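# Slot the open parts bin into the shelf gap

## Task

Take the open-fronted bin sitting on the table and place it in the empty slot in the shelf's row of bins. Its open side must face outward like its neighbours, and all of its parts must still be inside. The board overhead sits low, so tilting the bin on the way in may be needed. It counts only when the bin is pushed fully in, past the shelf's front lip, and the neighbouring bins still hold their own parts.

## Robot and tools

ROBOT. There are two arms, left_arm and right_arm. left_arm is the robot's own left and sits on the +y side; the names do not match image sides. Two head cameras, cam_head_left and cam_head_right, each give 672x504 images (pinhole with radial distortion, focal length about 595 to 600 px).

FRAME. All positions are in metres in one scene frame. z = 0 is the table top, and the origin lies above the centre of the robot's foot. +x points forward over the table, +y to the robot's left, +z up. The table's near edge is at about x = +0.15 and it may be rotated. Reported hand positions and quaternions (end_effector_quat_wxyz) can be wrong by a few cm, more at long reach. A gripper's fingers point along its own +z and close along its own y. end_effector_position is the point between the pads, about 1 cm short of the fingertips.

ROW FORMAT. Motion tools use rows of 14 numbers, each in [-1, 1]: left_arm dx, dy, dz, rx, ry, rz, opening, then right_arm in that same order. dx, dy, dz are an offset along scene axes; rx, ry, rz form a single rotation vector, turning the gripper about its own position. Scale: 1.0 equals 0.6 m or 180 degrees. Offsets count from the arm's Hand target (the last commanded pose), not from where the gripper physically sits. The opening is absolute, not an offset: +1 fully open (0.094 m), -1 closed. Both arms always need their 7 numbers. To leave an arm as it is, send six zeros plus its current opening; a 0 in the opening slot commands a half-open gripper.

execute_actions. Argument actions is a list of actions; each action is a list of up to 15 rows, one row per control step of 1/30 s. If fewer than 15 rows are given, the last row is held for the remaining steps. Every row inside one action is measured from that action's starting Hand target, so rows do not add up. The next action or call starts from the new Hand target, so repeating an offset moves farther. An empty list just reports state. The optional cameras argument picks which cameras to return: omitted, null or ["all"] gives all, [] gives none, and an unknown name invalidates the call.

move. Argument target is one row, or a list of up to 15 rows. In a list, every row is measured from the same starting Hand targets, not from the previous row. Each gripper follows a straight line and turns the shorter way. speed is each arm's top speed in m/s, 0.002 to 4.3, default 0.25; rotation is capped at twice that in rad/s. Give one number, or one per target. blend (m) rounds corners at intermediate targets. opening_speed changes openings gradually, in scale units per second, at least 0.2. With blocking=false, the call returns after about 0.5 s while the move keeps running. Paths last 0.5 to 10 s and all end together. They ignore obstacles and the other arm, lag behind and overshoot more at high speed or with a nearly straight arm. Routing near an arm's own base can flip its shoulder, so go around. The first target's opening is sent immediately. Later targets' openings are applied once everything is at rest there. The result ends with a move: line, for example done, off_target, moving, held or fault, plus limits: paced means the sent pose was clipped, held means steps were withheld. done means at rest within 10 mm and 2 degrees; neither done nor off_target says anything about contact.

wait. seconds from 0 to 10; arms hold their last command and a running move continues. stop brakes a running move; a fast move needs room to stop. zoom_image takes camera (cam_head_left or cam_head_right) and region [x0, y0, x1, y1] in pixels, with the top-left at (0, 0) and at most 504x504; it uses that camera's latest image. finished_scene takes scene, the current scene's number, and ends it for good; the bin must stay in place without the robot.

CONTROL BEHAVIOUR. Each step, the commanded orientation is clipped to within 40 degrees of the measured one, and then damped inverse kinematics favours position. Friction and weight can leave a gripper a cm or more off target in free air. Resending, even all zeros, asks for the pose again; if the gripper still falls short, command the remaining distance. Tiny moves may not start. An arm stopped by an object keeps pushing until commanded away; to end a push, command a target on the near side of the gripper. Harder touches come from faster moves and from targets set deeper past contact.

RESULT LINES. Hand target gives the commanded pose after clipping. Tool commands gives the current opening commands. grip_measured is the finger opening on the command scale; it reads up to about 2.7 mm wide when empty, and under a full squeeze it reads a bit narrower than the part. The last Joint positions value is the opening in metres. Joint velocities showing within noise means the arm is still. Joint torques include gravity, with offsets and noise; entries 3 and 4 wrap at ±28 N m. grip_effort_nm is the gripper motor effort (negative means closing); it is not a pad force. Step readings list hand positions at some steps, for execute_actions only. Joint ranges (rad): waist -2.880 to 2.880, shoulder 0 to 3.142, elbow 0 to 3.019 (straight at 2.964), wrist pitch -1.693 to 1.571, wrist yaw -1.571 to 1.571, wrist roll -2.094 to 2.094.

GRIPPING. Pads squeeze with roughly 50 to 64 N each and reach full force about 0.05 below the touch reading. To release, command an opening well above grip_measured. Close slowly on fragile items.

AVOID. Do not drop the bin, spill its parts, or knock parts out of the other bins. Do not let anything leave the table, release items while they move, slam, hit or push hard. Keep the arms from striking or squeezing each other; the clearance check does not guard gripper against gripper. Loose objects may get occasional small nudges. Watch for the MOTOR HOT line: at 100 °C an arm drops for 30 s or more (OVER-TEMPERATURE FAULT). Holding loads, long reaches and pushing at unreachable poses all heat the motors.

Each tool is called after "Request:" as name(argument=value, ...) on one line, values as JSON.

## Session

Request:
execute_actions(actions=[])

Request:
zoom_image(camera="cam_head_left", region=[200, 0, 672, 210])

Scene clock: 0.00 s.
left_arm: end_effector_position=(+0.6068, +0.4156, +0.3360) grip_measured=+1.000 grip_effort_nm=n/a end_effector_quat_wxyz=(-0.019, +0.396, +0.917, +0.033) | right_arm: end_effector_position=(+0.7756, -0.4405, +0.1460) grip_measured=+1.000 grip_effort_nm=n/a end_effector_quat_wxyz=(+0.231, +0.311, +0.904, -0.180)
Joint positions: left_arm=[1.977 0.525 0.702 -0.199 0.331 1.041 0.094] | right_arm=[-1.578 1.169 1.184 0.404 0.398 0.357 0.094]
Joint velocities: within noise
Joint torques (N m): no reading
Motor temperatures (°C): left_arm=[29 27 26 27 26 26 25] | right_arm=[31 25 28 26 27 24 25]
Heat: left arm: hottest waist 29 °C; right arm: hottest waist 31 °C.
Hand target: left_arm +0.6118, +0.4159, +0.3381; -0.015, +0.398, +0.917, +0.036 | right_arm +0.7713, -0.4393, +0.1402; +0.227, +0.311, +0.905, -0.181
Tool commands: left_gripper/opening=+1.0 right_gripper/opening=+1.0

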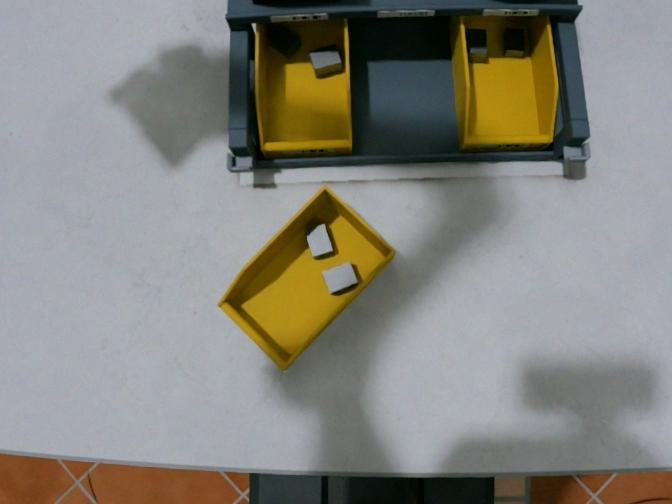

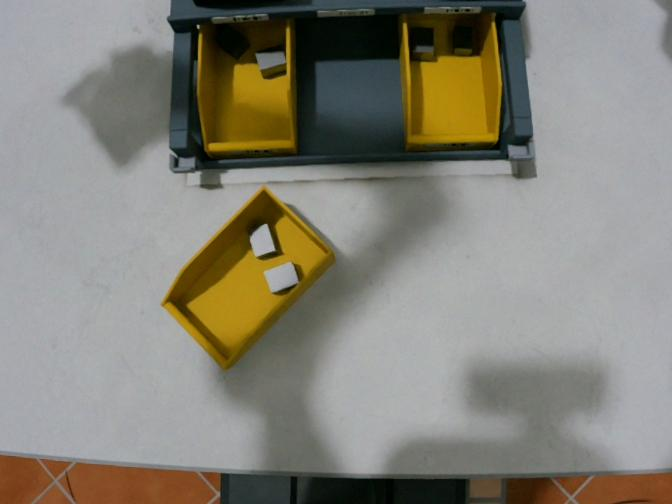

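Scaled by 1.068.

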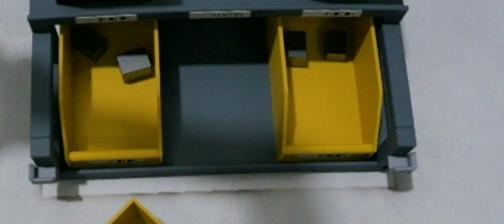

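Request:
zoom_image(camera="cam_head_left", region=[210, 180, 410, 380])

Request:
zoom_image(camera="cam_head_right", region=[150, 180, 350, 380])

Request:
zoom_image(camera="cam_head_left", region=[330, 0, 530, 200])

Request:
zoom_image(camera="cam_head_right", region=[270, 0, 470, 200])

Scaled by 2.520.

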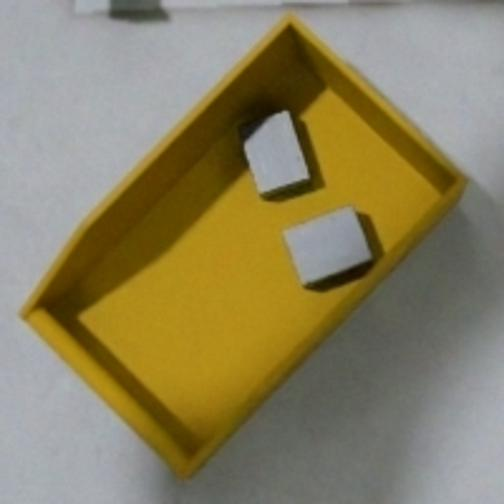

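Scaled by 2.520.

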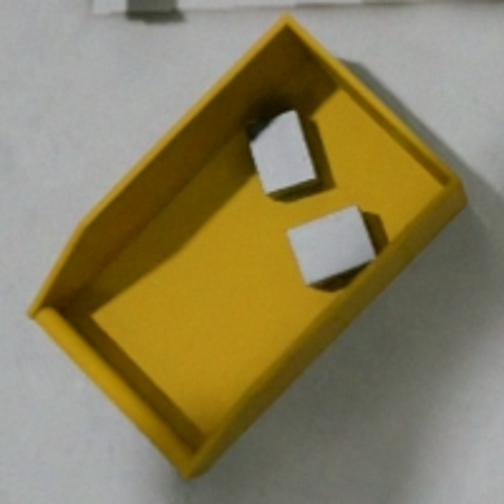

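Scaled by 2.520.

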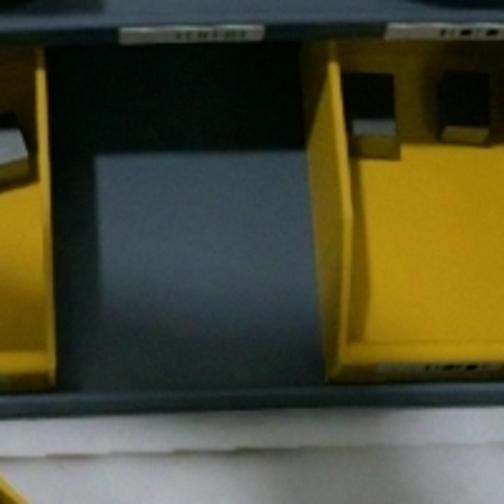

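Scaled by 2.520.

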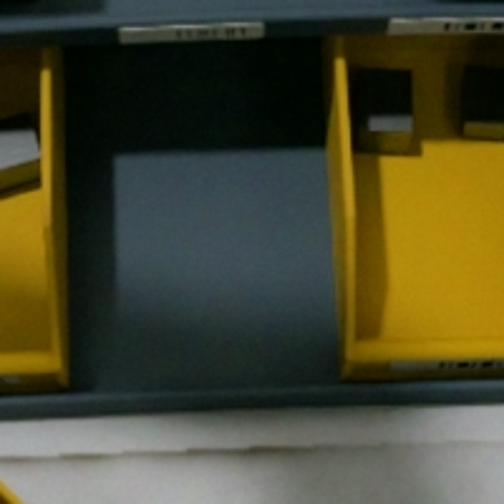

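Request:
move(target=[-0.505, -0.43, -0.39, -0.0194, -0.02, 0.5183, 0.0, 0, 0, 0, 0, 0, 0, 1], speed=0.3)

Scene clock: 16.77 s.
left_arm: end_effector_position=(+0.2995, +0.1635, +0.1058) grip_measured=+0.002 grip_effort_nm=-0.120 end_effector_quat_wxyz=(-0.009, -0.384, +0.923, +0.007) | right_arm: end_effector_position=(+0.7756, -0.4405, +0.1460) grip_measured=+1.000 grip_effort_nm=0.022 end_effector_quat_wxyz=(+0.231, +0.311, +0.904, -0.180)
Joint positions: left_arm=[1.319 1.932 0.634 1.246 -0.261 -0.586 0.047] | right_arm=[-1.578 1.169 1.184 0.404 0.398 0.357 0.094]
Joint velocities: within noise
Joint torques (N m): left_arm=[-5.07 -5.71 -5.87 1.17 -0.11 -0.29] | right_arm=[0.56 -17.2 1.07 1.1 0.24 0.19]
Motor temperatures (°C): left_arm=[28 27 26 27 26 26 25] | right_arm=[31 27 28 26 27 24 25]
Heat: left arm: hottest waist 28 °C; right arm: hottest waist 31 °C.
Hand target: left_arm +0.3086, +0.1579, +0.1042; +0.000, -0.394, +0.919, +0.000 | right_arm +0.7713, -0.4393, +0.1402; +0.227, +0.311, +0.905, -0.181
Off the commanded pose: left_arm 0.011 m, 2 deg | right_arm 0.007 m, 1 deg.
move: off_target (left_arm)

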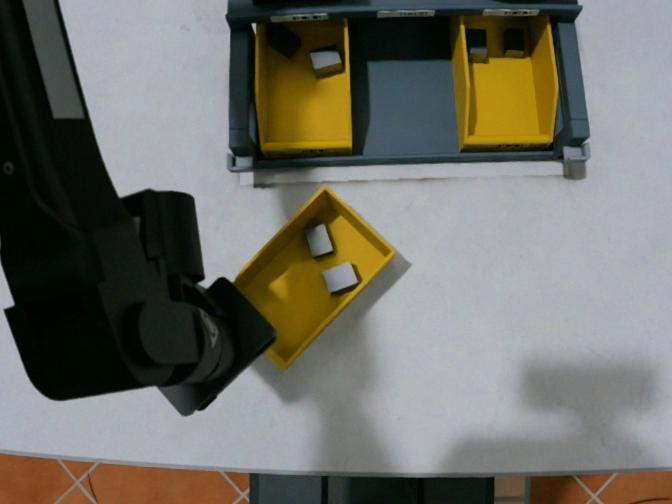

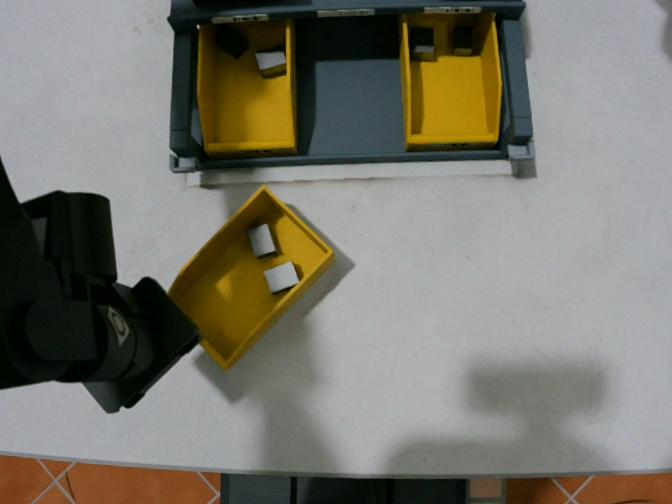

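Request:
move(target=[0.012, -0.008, -0.08, 0, 0, 0.006, 0.0, 0, 0, 0, 0, 0, 0, 1], speed=0.12, cameras=[])

Scene clock: 19.03 s.
left_arm: end_effector_position=(+0.3189, +0.1537, +0.0579) grip_measured=+0.002 grip_effort_nm=-0.115 end_effector_quat_wxyz=(+0.004, -0.396, +0.918, +0.000) | right_arm: end_effector_position=(+0.7756, -0.4405, +0.1460) grip_measured=+1.000 grip_effort_nm=0.027 end_effector_quat_wxyz=(+0.231, +0.311, +0.904, -0.180)
Joint positions: left_arm=[1.319 1.959 0.774 1.163 -0.254 -0.604 0.047] | right_arm=[-1.578 1.169 1.184 0.404 0.398 0.357 0.094]
Joint velocities: within noise
Joint torques (N m): left_arm=[-4.25 -5.01 -5.64 0.65 0.16 -0.29] | right_arm=[0.56 -17.2 1.18 1.03 0.23 0.16]
Motor temperatures (°C): left_arm=[28 28 26 27 26 26 25] | right_arm=[31 27 28 26 27 24 25]
Heat: left arm: hottest waist 28 °C; right arm: hottest waist 31 °C.
Hand target: left_arm +0.3162, +0.1531, +0.0561; +0.000, -0.403, +0.915, +0.000 | right_arm +0.7713, -0.4393, +0.1402; +0.227, +0.311, +0.905, -0.181
Off the commanded pose: left_arm 0.004 m, 1 deg | right_arm 0.007 m, 1 deg.
move: done
No camera images: "cameras" was empty.

Request:
move(target=[-0.009, 0.008, -0.069, 0, 0, 0, 0.0, 0, 0, 0, 0, 0, 0, 1], speed=0.1)

Scene clock: 20.70 s.
left_arm: end_effector_position=(+0.3133, +0.1546, +0.0176) grip_measured=+0.002 grip_effort_nm=-0.120 end_effector_quat_wxyz=(+0.002, -0.397, +0.918, -0.002) | right_arm: end_effector_position=(+0.7756, -0.4405, +0.1460) grip_measured=+1.000 grip_effort_nm=0.012 end_effector_quat_wxyz=(+0.231, +0.311, +0.904, -0.180)
Joint positions: left_arm=[1.346 2.023 0.889 1.109 -0.221 -0.605 0.047] | right_arm=[-1.578 1.169 1.184 0.404 0.398 0.357 0.094]
Joint velocities: within noise
Joint torques (N m): left_arm=[-3.9 -5.3 -5.45 0.85 0.19 -0.26] | right_arm=[0.73 -17.14 1.2 1.03 0.22 0.18]
Motor temperatures (°C): left_arm=[28 28 26 27 26 26 25] | right_arm=[31 27 28 26 27 24 25]
Heat: left arm: hottest waist 28 °C; right arm: hottest waist 31 °C.
Hand target: left_arm +0.3106, +0.1581, +0.0147; +0.000, -0.403, +0.915, +0.000 | right_arm +0.7713, -0.4393, +0.1402; +0.227, +0.311, +0.905, -0.181
Off the commanded pose: left_arm 0.005 m, 1 deg | right_arm 0.007 m, 1 deg.
move: done

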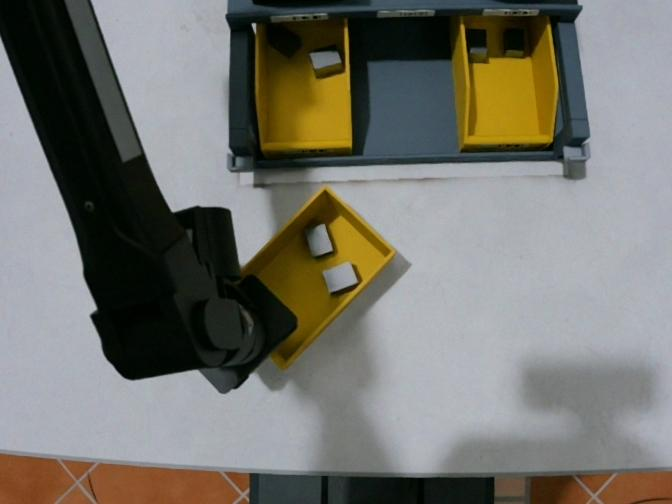

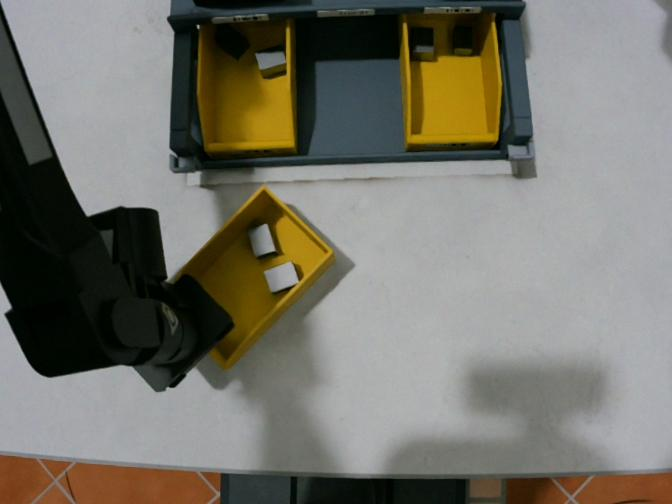

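Request:
move(target=[0, 0, 0, 0, 0, 0, -0.95, 0, 0, 0, 0, 0, 0, 1], speed=0.05, opening_speed=0.7, cameras=[])

Scene clock: 23.17 s.
left_arm: end_effector_position=(+0.3133, +0.1541, +0.0176) grip_measured=-0.778 grip_effort_nm=-1.043 end_effector_quat_wxyz=(+0.002, -0.397, +0.918, -0.003) | right_arm: end_effector_position=(+0.7756, -0.4405, +0.1460) grip_measured=+1.000 grip_effort_nm=0.027 end_effector_quat_wxyz=(+0.231, +0.311, +0.904, -0.180)
Joint positions: left_arm=[1.346 2.023 0.889 1.109 -0.219 -0.605 0.01] | right_arm=[-1.578 1.169 1.184 0.404 0.398 0.357 0.094]
Joint velocities: within noise
Joint torques (N m): left_arm=[-3.66 -4.54 -5.45 0.68 0.06 -0.2] | right_arm=[0.21 -17.08 1.17 0.95 0.22 0.18]
Motor temperatures (°C): left_arm=[28 28 27 27 26 26 25] | right_arm=[31 27 28 26 27 24 25]
Heat: left arm: hottest waist 28 °C; right arm: hottest waist 31 °C.
Hand target: left_arm +0.3107, +0.1581, +0.0147; +0.000, -0.402, +0.915, +0.000 | right_arm +0.7713, -0.4393, +0.1402; +0.227, +0.311, +0.905, -0.181
Off the commanded pose: left_arm 0.006 m, 1 deg | right_arm 0.007 m, 1 deg.
move: done
No camera images: "cameras" was empty.

Request:
move(target=[[0, 0, 0.178, 0, 0, 0, -0.95, 0, 0, 0, 0, 0, 0, 1], [-0.026, -0.310, 0.178, 0, 0, 0.2556, -0.95, 0, 0, 0, 0, 0, 0, 1]], speed=[0.1, 0.2], blend=[0.02, 0])

Request:
zoom_image(camera="cam_head_left", region=[280, 100, 480, 300])

Request:
zoom_image(camera="cam_head_right", region=[220, 100, 420, 300])

Scene clock: 31.07 s.
left_arm: end_effector_position=(+0.2933, -0.0098, +0.1119) grip_measured=-0.781 grip_effort_nm=-1.043 end_effector_quat_wxyz=(+0.010, -0.723, +0.690, +0.013) | right_arm: end_effector_position=(+0.7756, -0.4405, +0.1460) grip_measured=+1.000 grip_effort_nm=0.017 end_effector_quat_wxyz=(+0.231, +0.311, +0.904, -0.180)
Joint positions: left_arm=[0.948 2.144 0.852 1.257 -0.655 -1.421 0.01] | right_arm=[-1.578 1.169 1.184 0.404 0.398 0.357 0.094]
Joint velocities: within noise
Joint torques (N m): left_arm=[-12.75 -2.37 -5.26 0.73 -0.15 -0.25] | right_arm=[0.85 -17.2 1.11 1.09 0.26 0.17]
Motor temperatures (°C): left_arm=[29 28 27 27 26 26 25] | right_arm=[31 28 28 26 27 24 25]
Heat: left arm: hottest waist 29 °C; right arm: hottest waist 31 °C.
Hand target: left_arm +0.2951, -0.0280, +0.1215; +0.000, +0.728, -0.685, -0.001 | right_arm +0.7713, -0.4393, +0.1402; +0.227, +0.311, +0.905, -0.181
Off the commanded pose: left_arm 0.021 m, 2 deg | right_arm 0.007 m, 1 deg.
move: off_target (left_arm)

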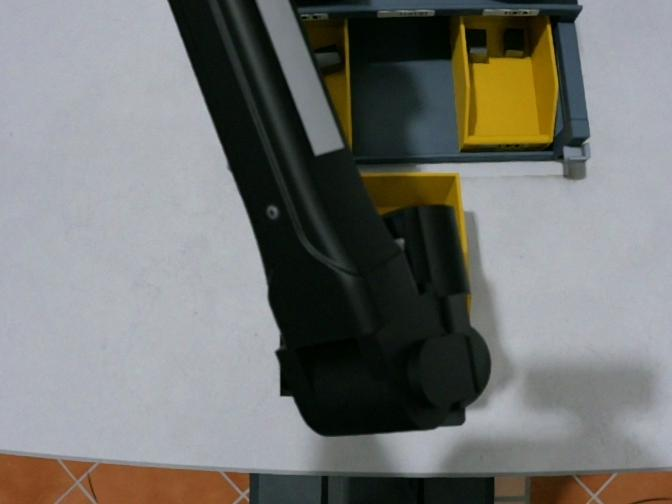

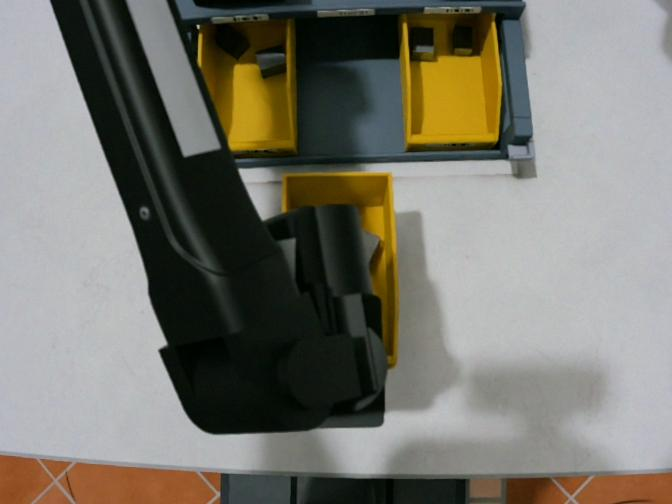

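Scaled by 2.520.

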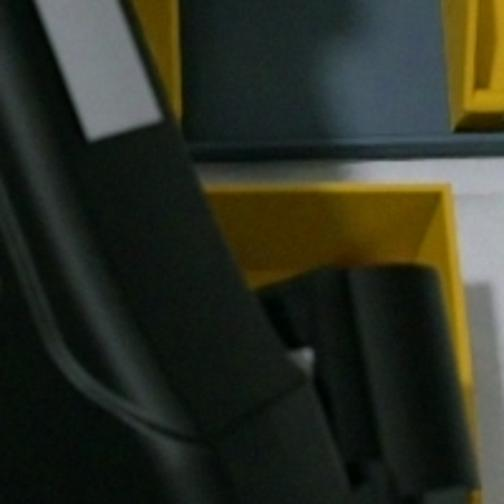

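Scaled by 2.520.

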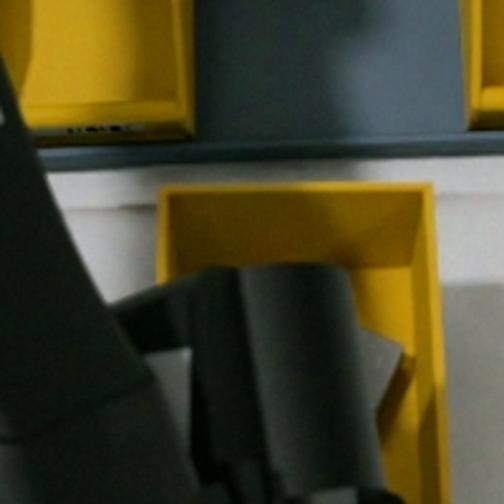

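Request:
move(target=[0, 0, -0.068, 0, 0, 0, -0.95, 0, 0, 0, 0, 0, 0, 1], speed=0.1)

Request:
zoom_image(camera="cam_head_left", region=[280, 100, 480, 300])

Request:
zoom_image(camera="cam_head_right", region=[220, 100, 420, 300])

Scene clock: 34.77 s.
left_arm: end_effector_position=(+0.2981, -0.0221, +0.0770) grip_measured=-0.781 grip_effort_nm=-1.048 end_effector_quat_wxyz=(+0.006, -0.726, +0.688, +0.004) | right_arm: end_effector_position=(+0.7756, -0.4405, +0.1460) grip_measured=+1.000 grip_effort_nm=0.022 end_effector_quat_wxyz=(+0.231, +0.311, +0.904, -0.180)
Joint positions: left_arm=[0.973 2.175 0.953 1.193 -0.612 -1.423 0.01] | right_arm=[-1.578 1.169 1.184 0.404 0.398 0.357 0.094]
Joint velocities: within noise
Joint torques (N m): left_arm=[-11.4 -2.73 -5.3 0.73 0.09 -0.23] | right_arm=[0.38 -17.44 1.1 1.03 0.26 0.19]
Motor temperatures (°C): left_arm=[29 28 27 27 26 26 26] | right_arm=[31 28 28 26 27 24 25]
Heat: left arm: hottest waist 29 °C; right arm: hottest waist 31 °C.
Hand target: left_arm +0.2950, -0.0281, +0.0807; +0.000, +0.728, -0.685, -0.001 | right_arm +0.7713, -0.4393, +0.1402; +0.227, +0.311, +0.905, -0.181
Off the commanded pose: left_arm 0.008 m, 1 deg | right_arm 0.007 m, 1 deg.
move: done

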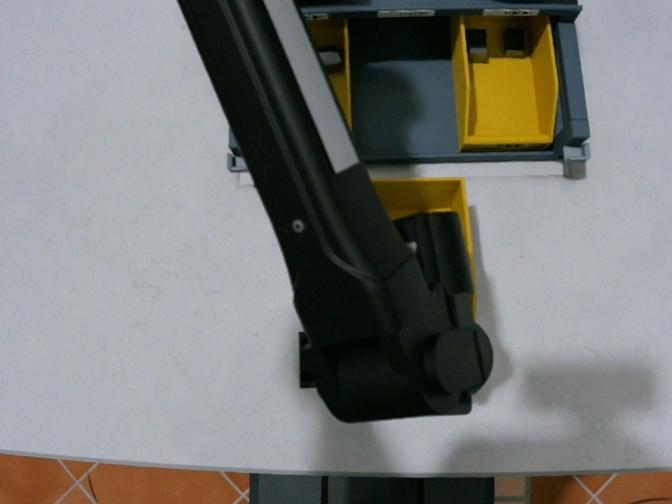

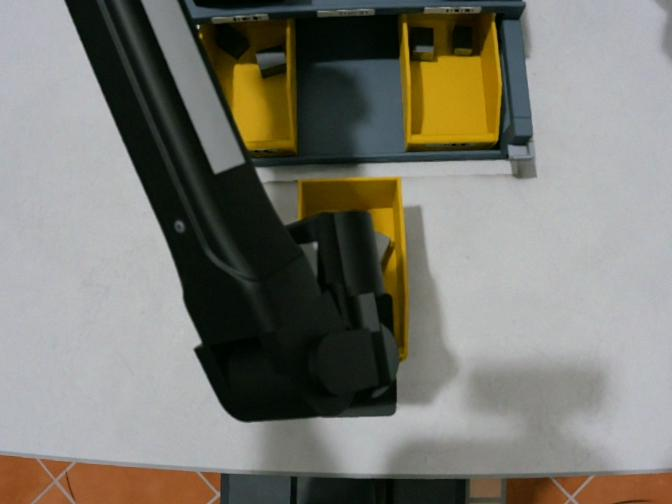

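Scaled by 2.520.

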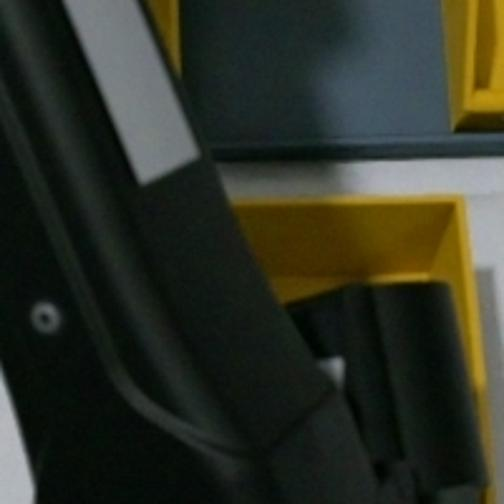

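Scaled by 2.520.

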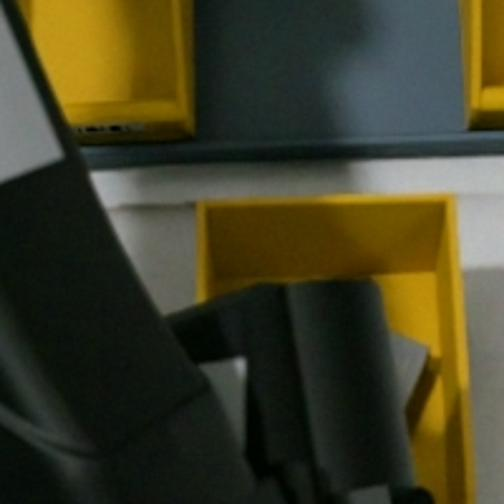

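Request:
move(target=[0.0917, 0.002, 0.02, 0, 0, 0, -0.95, 0, 0, 0, 0, 0, 0, 1], speed=0.1)

Request:
zoom_image(camera="cam_head_left", region=[300, 50, 500, 250])

Request:
zoom_image(camera="cam_head_right", region=[240, 50, 440, 250])

Scene clock: 38.67 s.
left_arm: end_effector_position=(+0.3604, -0.0093, +0.0722) grip_measured=-0.781 grip_effort_nm=-1.048 end_effector_quat_wxyz=(+0.021, -0.730, +0.683, +0.007) | right_arm: end_effector_position=(+0.7756, -0.4405, +0.1460) grip_measured=+1.000 grip_effort_nm=0.022 end_effector_quat_wxyz=(+0.231, +0.311, +0.904, -0.180)
Joint positions: left_arm=[0.973 2.032 0.953 1.076 -0.634 -1.423 0.01] | right_arm=[-1.578 1.169 1.184 0.404 0.398 0.357 0.094]
Joint velocities: within noise
Joint torques (N m): left_arm=[-13.27 -5.3 -7.32 0.76 -0.14 -0.23] | right_arm=[0.5 -17.32 1.05 0.96 0.24 0.17]
Motor temperatures (°C): left_arm=[29 28 27 27 26 26 26] | right_arm=[31 28 28 26 27 24 25]
Heat: left arm: hottest waist 29 °C; right arm: hottest waist 31 °C.
Hand target: left_arm +0.3500, -0.0269, +0.0927; +0.000, +0.728, -0.685, -0.001 | right_arm +0.7713, -0.4393, +0.1402; +0.227, +0.311, +0.905, -0.181
Off the commanded pose: left_arm 0.029 m, 3 deg | right_arm 0.007 m, 1 deg.
move: off_target (left_arm)

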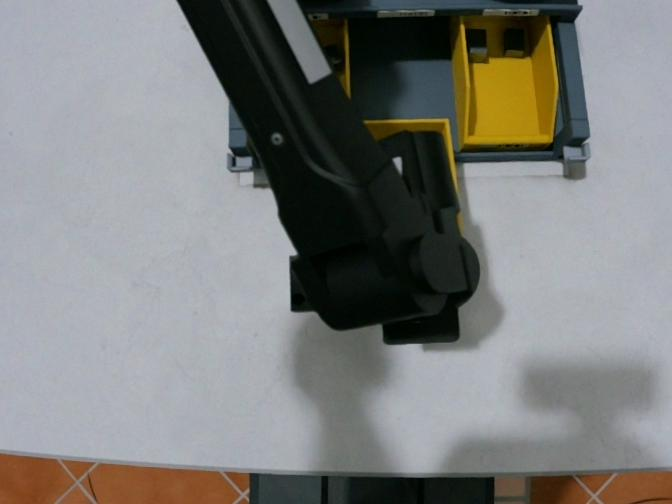

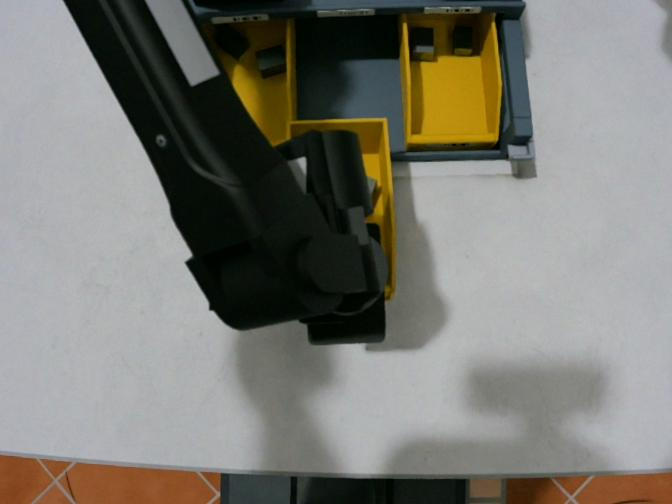

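Scaled by 2.520.

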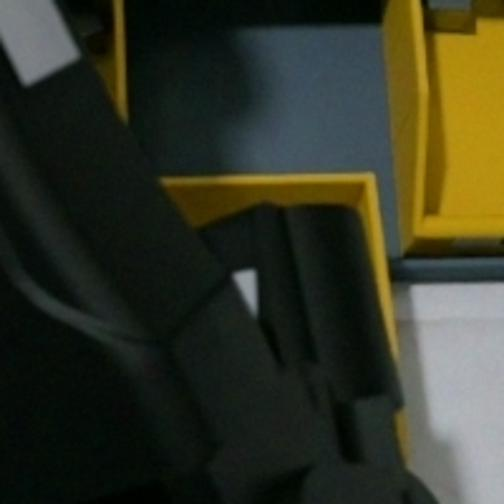

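Scaled by 2.520.

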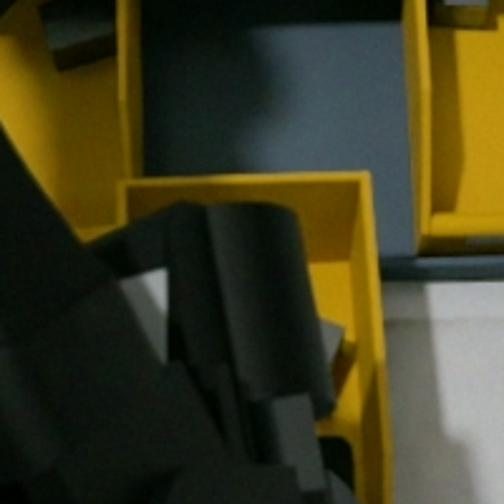

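Request:
move(target=[0.0, -0.025, 0.0, 0, 0, 0, -0.95, 0, 0, 0, 0, 0, 0, 1], speed=0.08)

Request:
zoom_image(camera="cam_head_left", region=[300, 50, 500, 250])

Request:
zoom_image(camera="cam_head_right", region=[240, 50, 440, 250])

Scene clock: 42.13 s.
left_arm: end_effector_position=(+0.3491, -0.0209, +0.0790) grip_measured=-0.781 grip_effort_nm=-1.048 end_effector_quat_wxyz=(+0.012, -0.725, +0.689, +0.014) | right_arm: end_effector_position=(+0.7756, -0.4405, +0.1460) grip_measured=+1.000 grip_effort_nm=0.017 end_effector_quat_wxyz=(+0.231, +0.311, +0.904, -0.180)
Joint positions: left_arm=[0.95 2.051 0.953 1.068 -0.658 -1.423 0.01] | right_arm=[-1.578 1.169 1.184 0.404 0.398 0.357 0.094]
Joint velocities: within noise
Joint torques (N m): left_arm=[-13.8 -4.13 -5.46 0.91 -0.14 -0.22] | right_arm=[0.62 -17.38 1.16 1.09 0.23 0.17]
Motor temperatures (°C): left_arm=[29 28 27 27 26 26 26] | right_arm=[31 28 28 26 27 24 25]
Heat: left arm: hottest waist 29 °C; right arm: hottest waist 31 °C.
Hand target: left_arm +0.3500, -0.0420, +0.0928; +0.000, +0.728, -0.685, +0.000 | right_arm +0.7713, -0.4393, +0.1402; +0.227, +0.311, +0.905, -0.181
Off the commanded pose: left_arm 0.025 m, 2 deg | right_arm 0.007 m, 1 deg.
move: off_target (left_arm)

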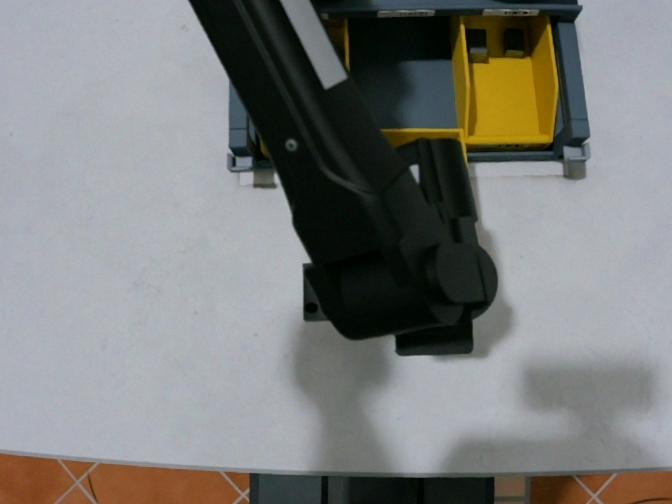

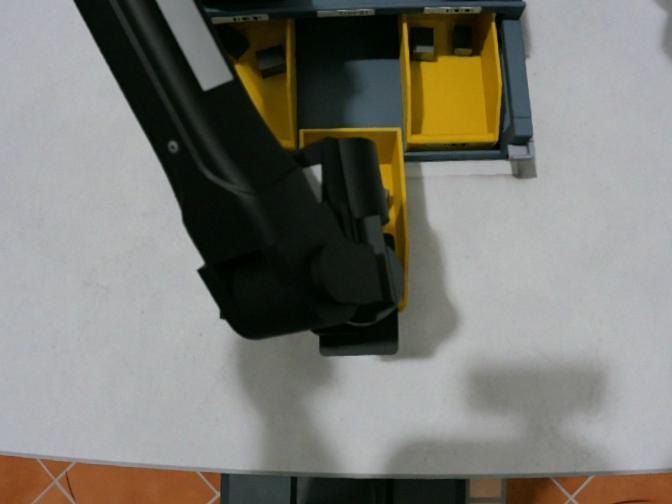

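Scaled by 2.520.

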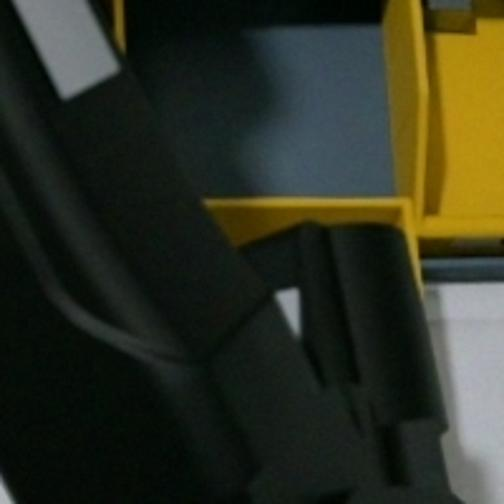

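Scaled by 2.520.

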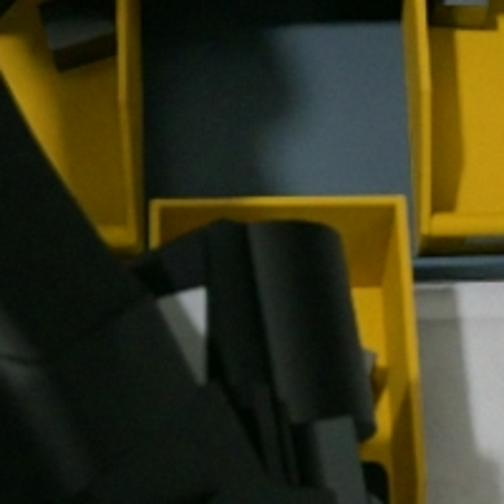

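Request:
move(target=[0.083, 0.0035, 0.0, 0, 0, 0, -0.95, 0, 0, 0, 0, 0, 0, 1], speed=0.1)

Request:
zoom_image(camera="cam_head_left", region=[300, 0, 500, 200])

Request:
zoom_image(camera="cam_head_right", region=[240, 0, 440, 200])

Scene clock: 49.57 s.
left_arm: end_effector_position=(+0.3950, -0.0164, +0.0788) grip_measured=-0.781 grip_effort_nm=-1.048 end_effector_quat_wxyz=(+0.011, -0.723, +0.690, +0.017) | right_arm: end_effector_position=(+0.7756, -0.4405, +0.1460) grip_measured=+1.000 grip_effort_nm=0.027 end_effector_quat_wxyz=(+0.231, +0.311, +0.904, -0.180)
Joint positions: left_arm=[0.942 1.942 0.964 0.94 -0.67 -1.423 0.01] | right_arm=[-1.578 1.169 1.184 0.404 0.398 0.357 0.094]
Joint velocities: within noise
Joint torques (N m): left_arm=[-14.04 -6.83 -4.71 0.73 -0.15 -0.27] | right_arm=[0.32 -16.91 1.06 0.95 0.21 0.21]
Motor temperatures (°C): left_arm=[29 28 27 27 26 26 26] | right_arm=[31 28 28 26 27 24 25]
Heat: left arm: hottest waist 29 °C; right arm: hottest waist 31 °C.
Hand target: left_arm +0.4000, -0.0397, +0.0926; +0.000, +0.728, -0.685, -0.001 | right_arm +0.7713, -0.4393, +0.1402; +0.227, +0.311, +0.905, -0.181
Off the commanded pose: left_arm 0.028 m, 2 deg | right_arm 0.007 m, 1 deg.
move: off_target (left_arm)

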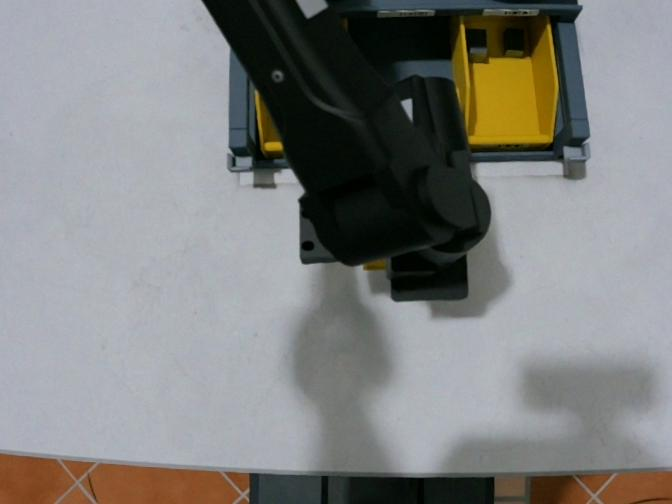

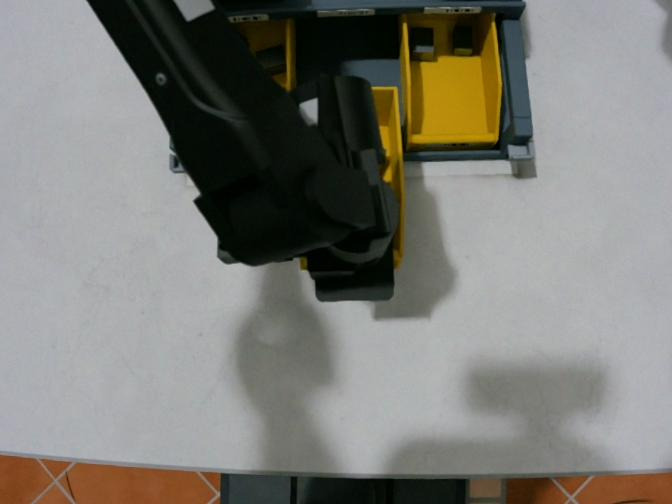

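Scaled by 2.520.

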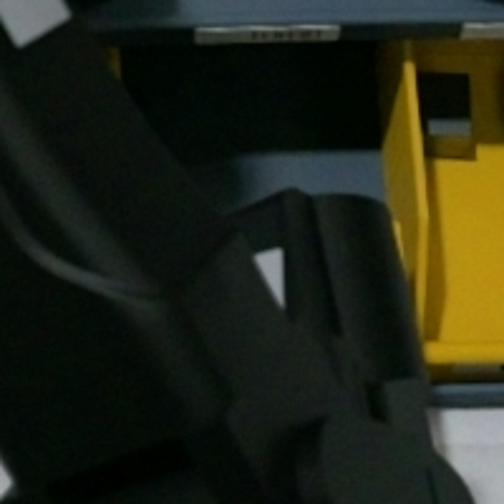

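Scaled by 2.520.

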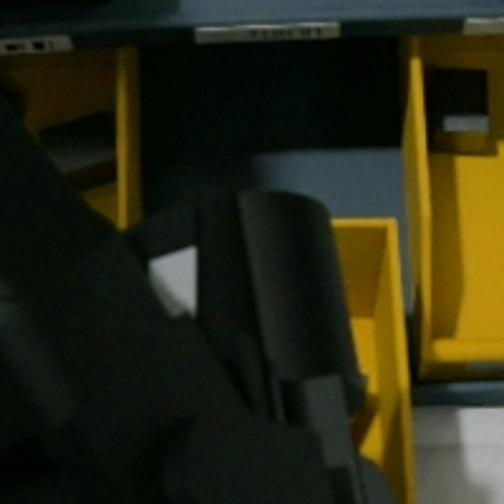

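Request:
move(target=[0.0, 0.025, -0.058, 0, 0, 0, -0.95, 0, 0, 0, 0, 0, 0, 1], speed=0.06)

Request:
zoom_image(camera="cam_head_right", region=[240, 0, 440, 200])

Scene clock: 52.97 s.
left_arm: end_effector_position=(+0.4014, -0.0250, +0.0596) grip_measured=-0.781 grip_effort_nm=-1.048 end_effector_quat_wxyz=(+0.001, -0.725, +0.689, -0.001) | right_arm: end_effector_position=(+0.7756, -0.4405, +0.1460) grip_measured=+1.000 grip_effort_nm=0.027 end_effector_quat_wxyz=(+0.231, +0.311, +0.904, -0.180)
Joint positions: left_arm=[0.959 1.962 1.018 0.912 -0.61 -1.423 0.01] | right_arm=[-1.578 1.169 1.184 0.404 0.398 0.357 0.094]
Joint velocities: within noise
Joint torques (N m): left_arm=[-10.64 -5.83 -4.22 0.58 -0.05 -0.25] | right_arm=[0.44 -16.91 1.18 1.05 0.23 0.18]
Motor temperatures (°C): left_arm=[29 28 27 27 26 26 26] | right_arm=[31 28 28 26 27 24 25]
Heat: left arm: hottest waist 29 °C; right arm: hottest waist 31 °C.
Hand target: left_arm +0.4000, -0.0248, +0.0580; +0.000, +0.728, -0.685, -0.001 | right_arm +0.7713, -0.4393, +0.1402; +0.227, +0.311, +0.905, -0.181
Off the commanded pose: left_arm 0.002 m, 1 deg | right_arm 0.007 m, 1 deg.
move: done

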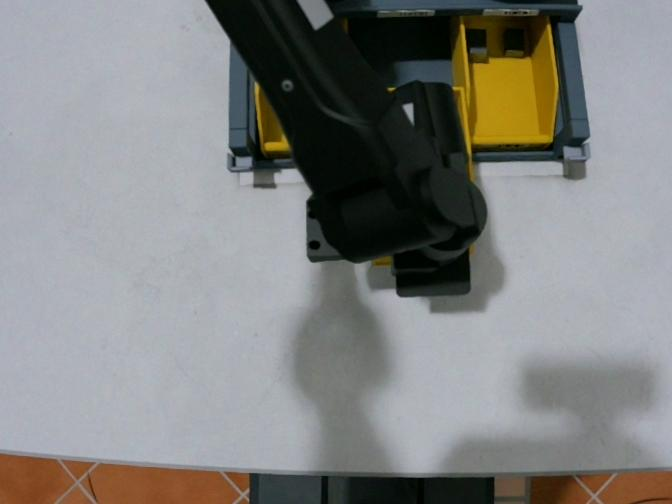

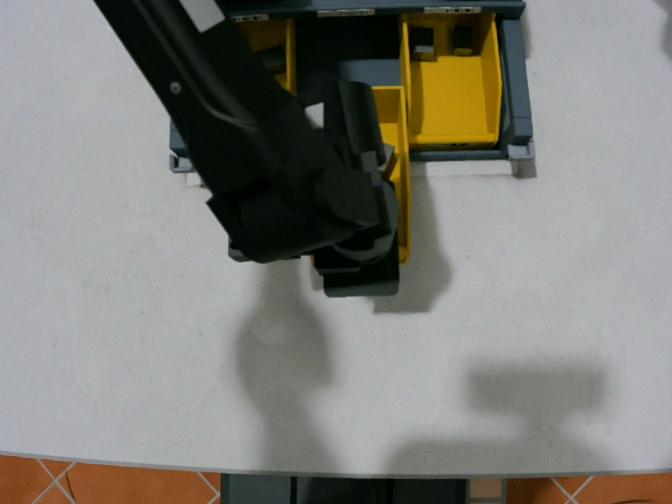

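Scaled by 2.520.

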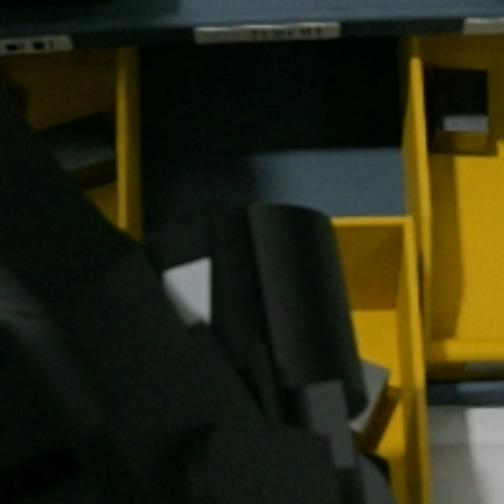

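Request:
move(target=[[0.0833, 0.0168, -0.0083, 0, 0, 0, -0.95, 0, 0, 0, 0, 0, 0, 1], [0.1333, 0.019, -0.0183, 0, 0, 0, -0.95, 0, 0, 0, 0, 0, 0, 1]], speed=0.08, blend=[0.01, 0])

Request:
zoom_image(camera="cam_head_right", region=[240, 0, 440, 200])

Request:
zoom_image(camera="cam_head_left", region=[320, 0, 520, 200])

Scene clock: 57.07 s.
left_arm: end_effector_position=(+0.4693, -0.0182, +0.0484) grip_measured=-0.782 grip_effort_nm=-1.043 end_effector_quat_wxyz=(-0.006, -0.722, +0.692, +0.002) | right_arm: end_effector_position=(+0.7756, -0.4405, +0.1460) grip_measured=+1.000 grip_effort_nm=0.022 end_effector_quat_wxyz=(+0.231, +0.311, +0.904, -0.180)
Joint positions: left_arm=[0.961 1.843 1.092 0.7 -0.606 -1.426 0.01] | right_arm=[-1.578 1.169 1.184 0.404 0.398 0.357 0.094]
Joint velocities: within noise
Joint torques (N m): left_arm=[-10.29 -9.29 -3.44 0.38 0.04 -0.21] | right_arm=[0.21 -17.49 1.03 1.07 0.23 0.18]
Motor temperatures (°C): left_arm=[29 28 27 27 26 26 26] | right_arm=[31 28 28 26 27 24 25]
Heat: left arm: hottest waist 29 °C; right arm: hottest waist 31 °C.
Hand target: left_arm +0.4799, -0.0135, +0.0470; +0.000, +0.728, -0.685, +0.000 | right_arm +0.7713, -0.4393, +0.1402; +0.227, +0.311, +0.905, -0.181
Off the commanded pose: left_arm 0.012 m, 1 deg | right_arm 0.007 m, 1 deg.
move: off_target (left_arm)

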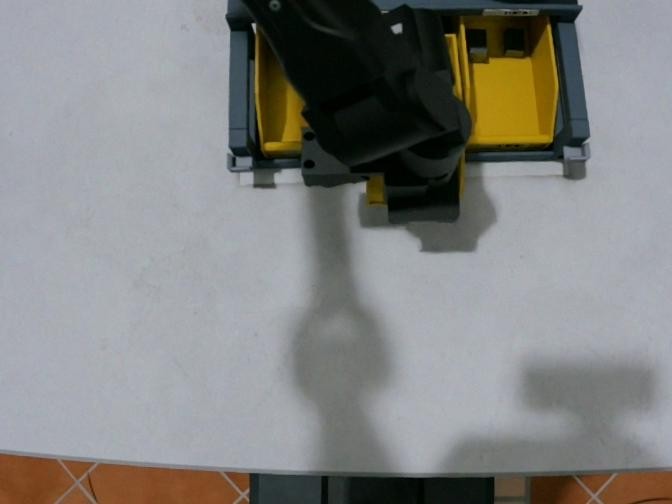

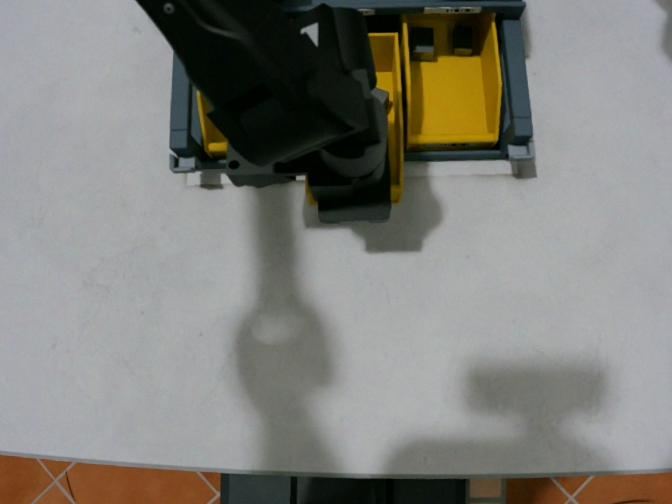

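Scaled by 2.520.

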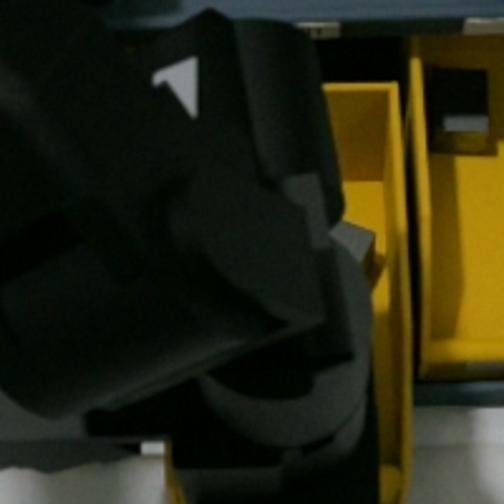

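Scaled by 2.520.

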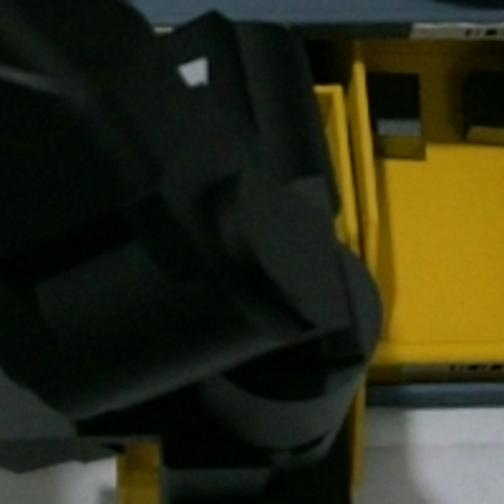

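Request:
move(target=[[0.05, 0.0021, -0.0133, 0, 0, 0, -0.95, 0, 0, 0, 0, 0, 0, 1], [0.0915, 0.0038, -0.0198, 0, 0, 0, -0.95, 0, 0, 0, 0, 0, 0, 1]], speed=0.06, blend=[0.01, 0])

Request:
zoom_image(camera="cam_head_right", region=[270, 40, 430, 200])

Request:
zoom_image(camera="cam_head_left", region=[330, 40, 490, 200])

Scene clock: 59.73 s.
left_arm: end_effector_position=(+0.5141, -0.0164, +0.0390) grip_measured=-0.782 grip_effort_nm=-1.043 end_effector_quat_wxyz=(-0.013, -0.718, +0.696, +0.007) | right_arm: end_effector_position=(+0.7756, -0.4405, +0.1460) grip_measured=+1.000 grip_effort_nm=0.022 end_effector_quat_wxyz=(+0.231, +0.311, +0.904, -0.180)
Joint positions: left_arm=[0.961 1.789 1.172 0.546 -0.606 -1.427 0.01] | right_arm=[-1.578 1.169 1.184 0.404 0.398 0.357 0.094]
Joint velocities: within noise
Joint torques (N m): left_arm=[-10.58 -10.75 -1.44 0.66 -0.03 -0.13] | right_arm=[0.79 -17.03 1.16 1.03 0.25 0.18]
Motor temperatures (°C): left_arm=[29 28 27 27 26 26 26] | right_arm=[31 29 28 26 27 24 25]
Heat: left arm: hottest waist 29 °C; right arm: hottest waist 31 °C.
Hand target: left_arm +0.5348, -0.0111, +0.0351; +0.000, +0.728, -0.685, -0.001 | right_arm +0.7713, -0.4393, +0.1402; +0.227, +0.311, +0.905, -0.181
Off the commanded pose: left_arm 0.022 m, 2 deg | right_arm 0.007 m, 1 deg.
move: off_target (left_arm)

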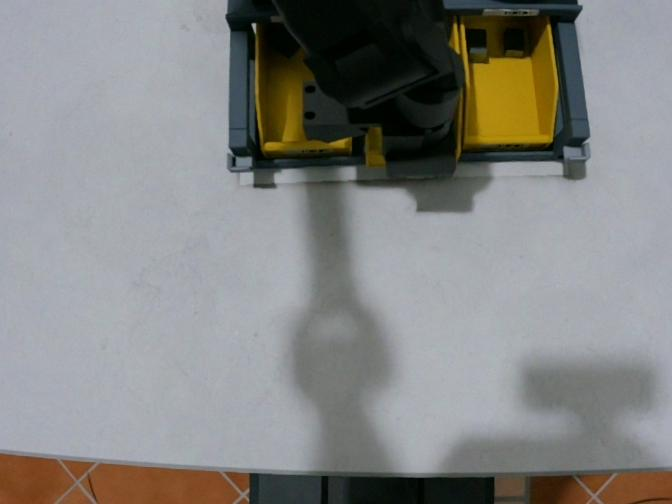

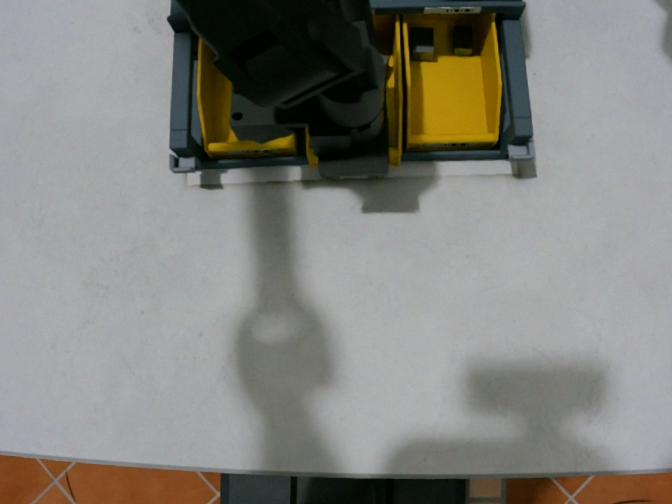

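Scaled by 3.150.

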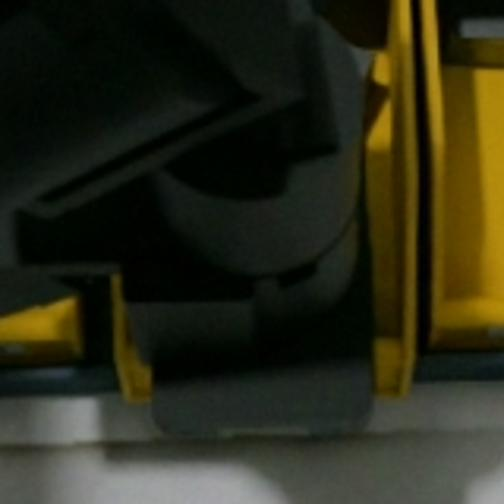

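Scaled by 3.150.

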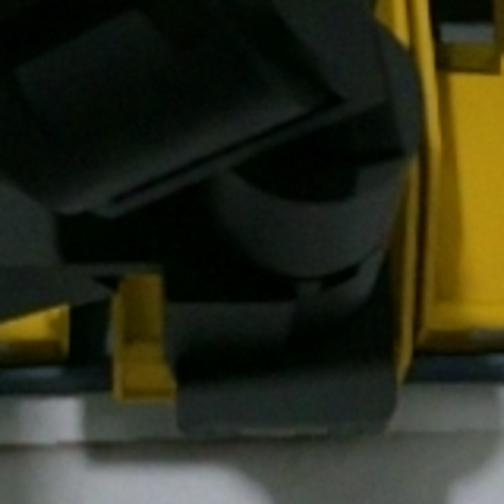

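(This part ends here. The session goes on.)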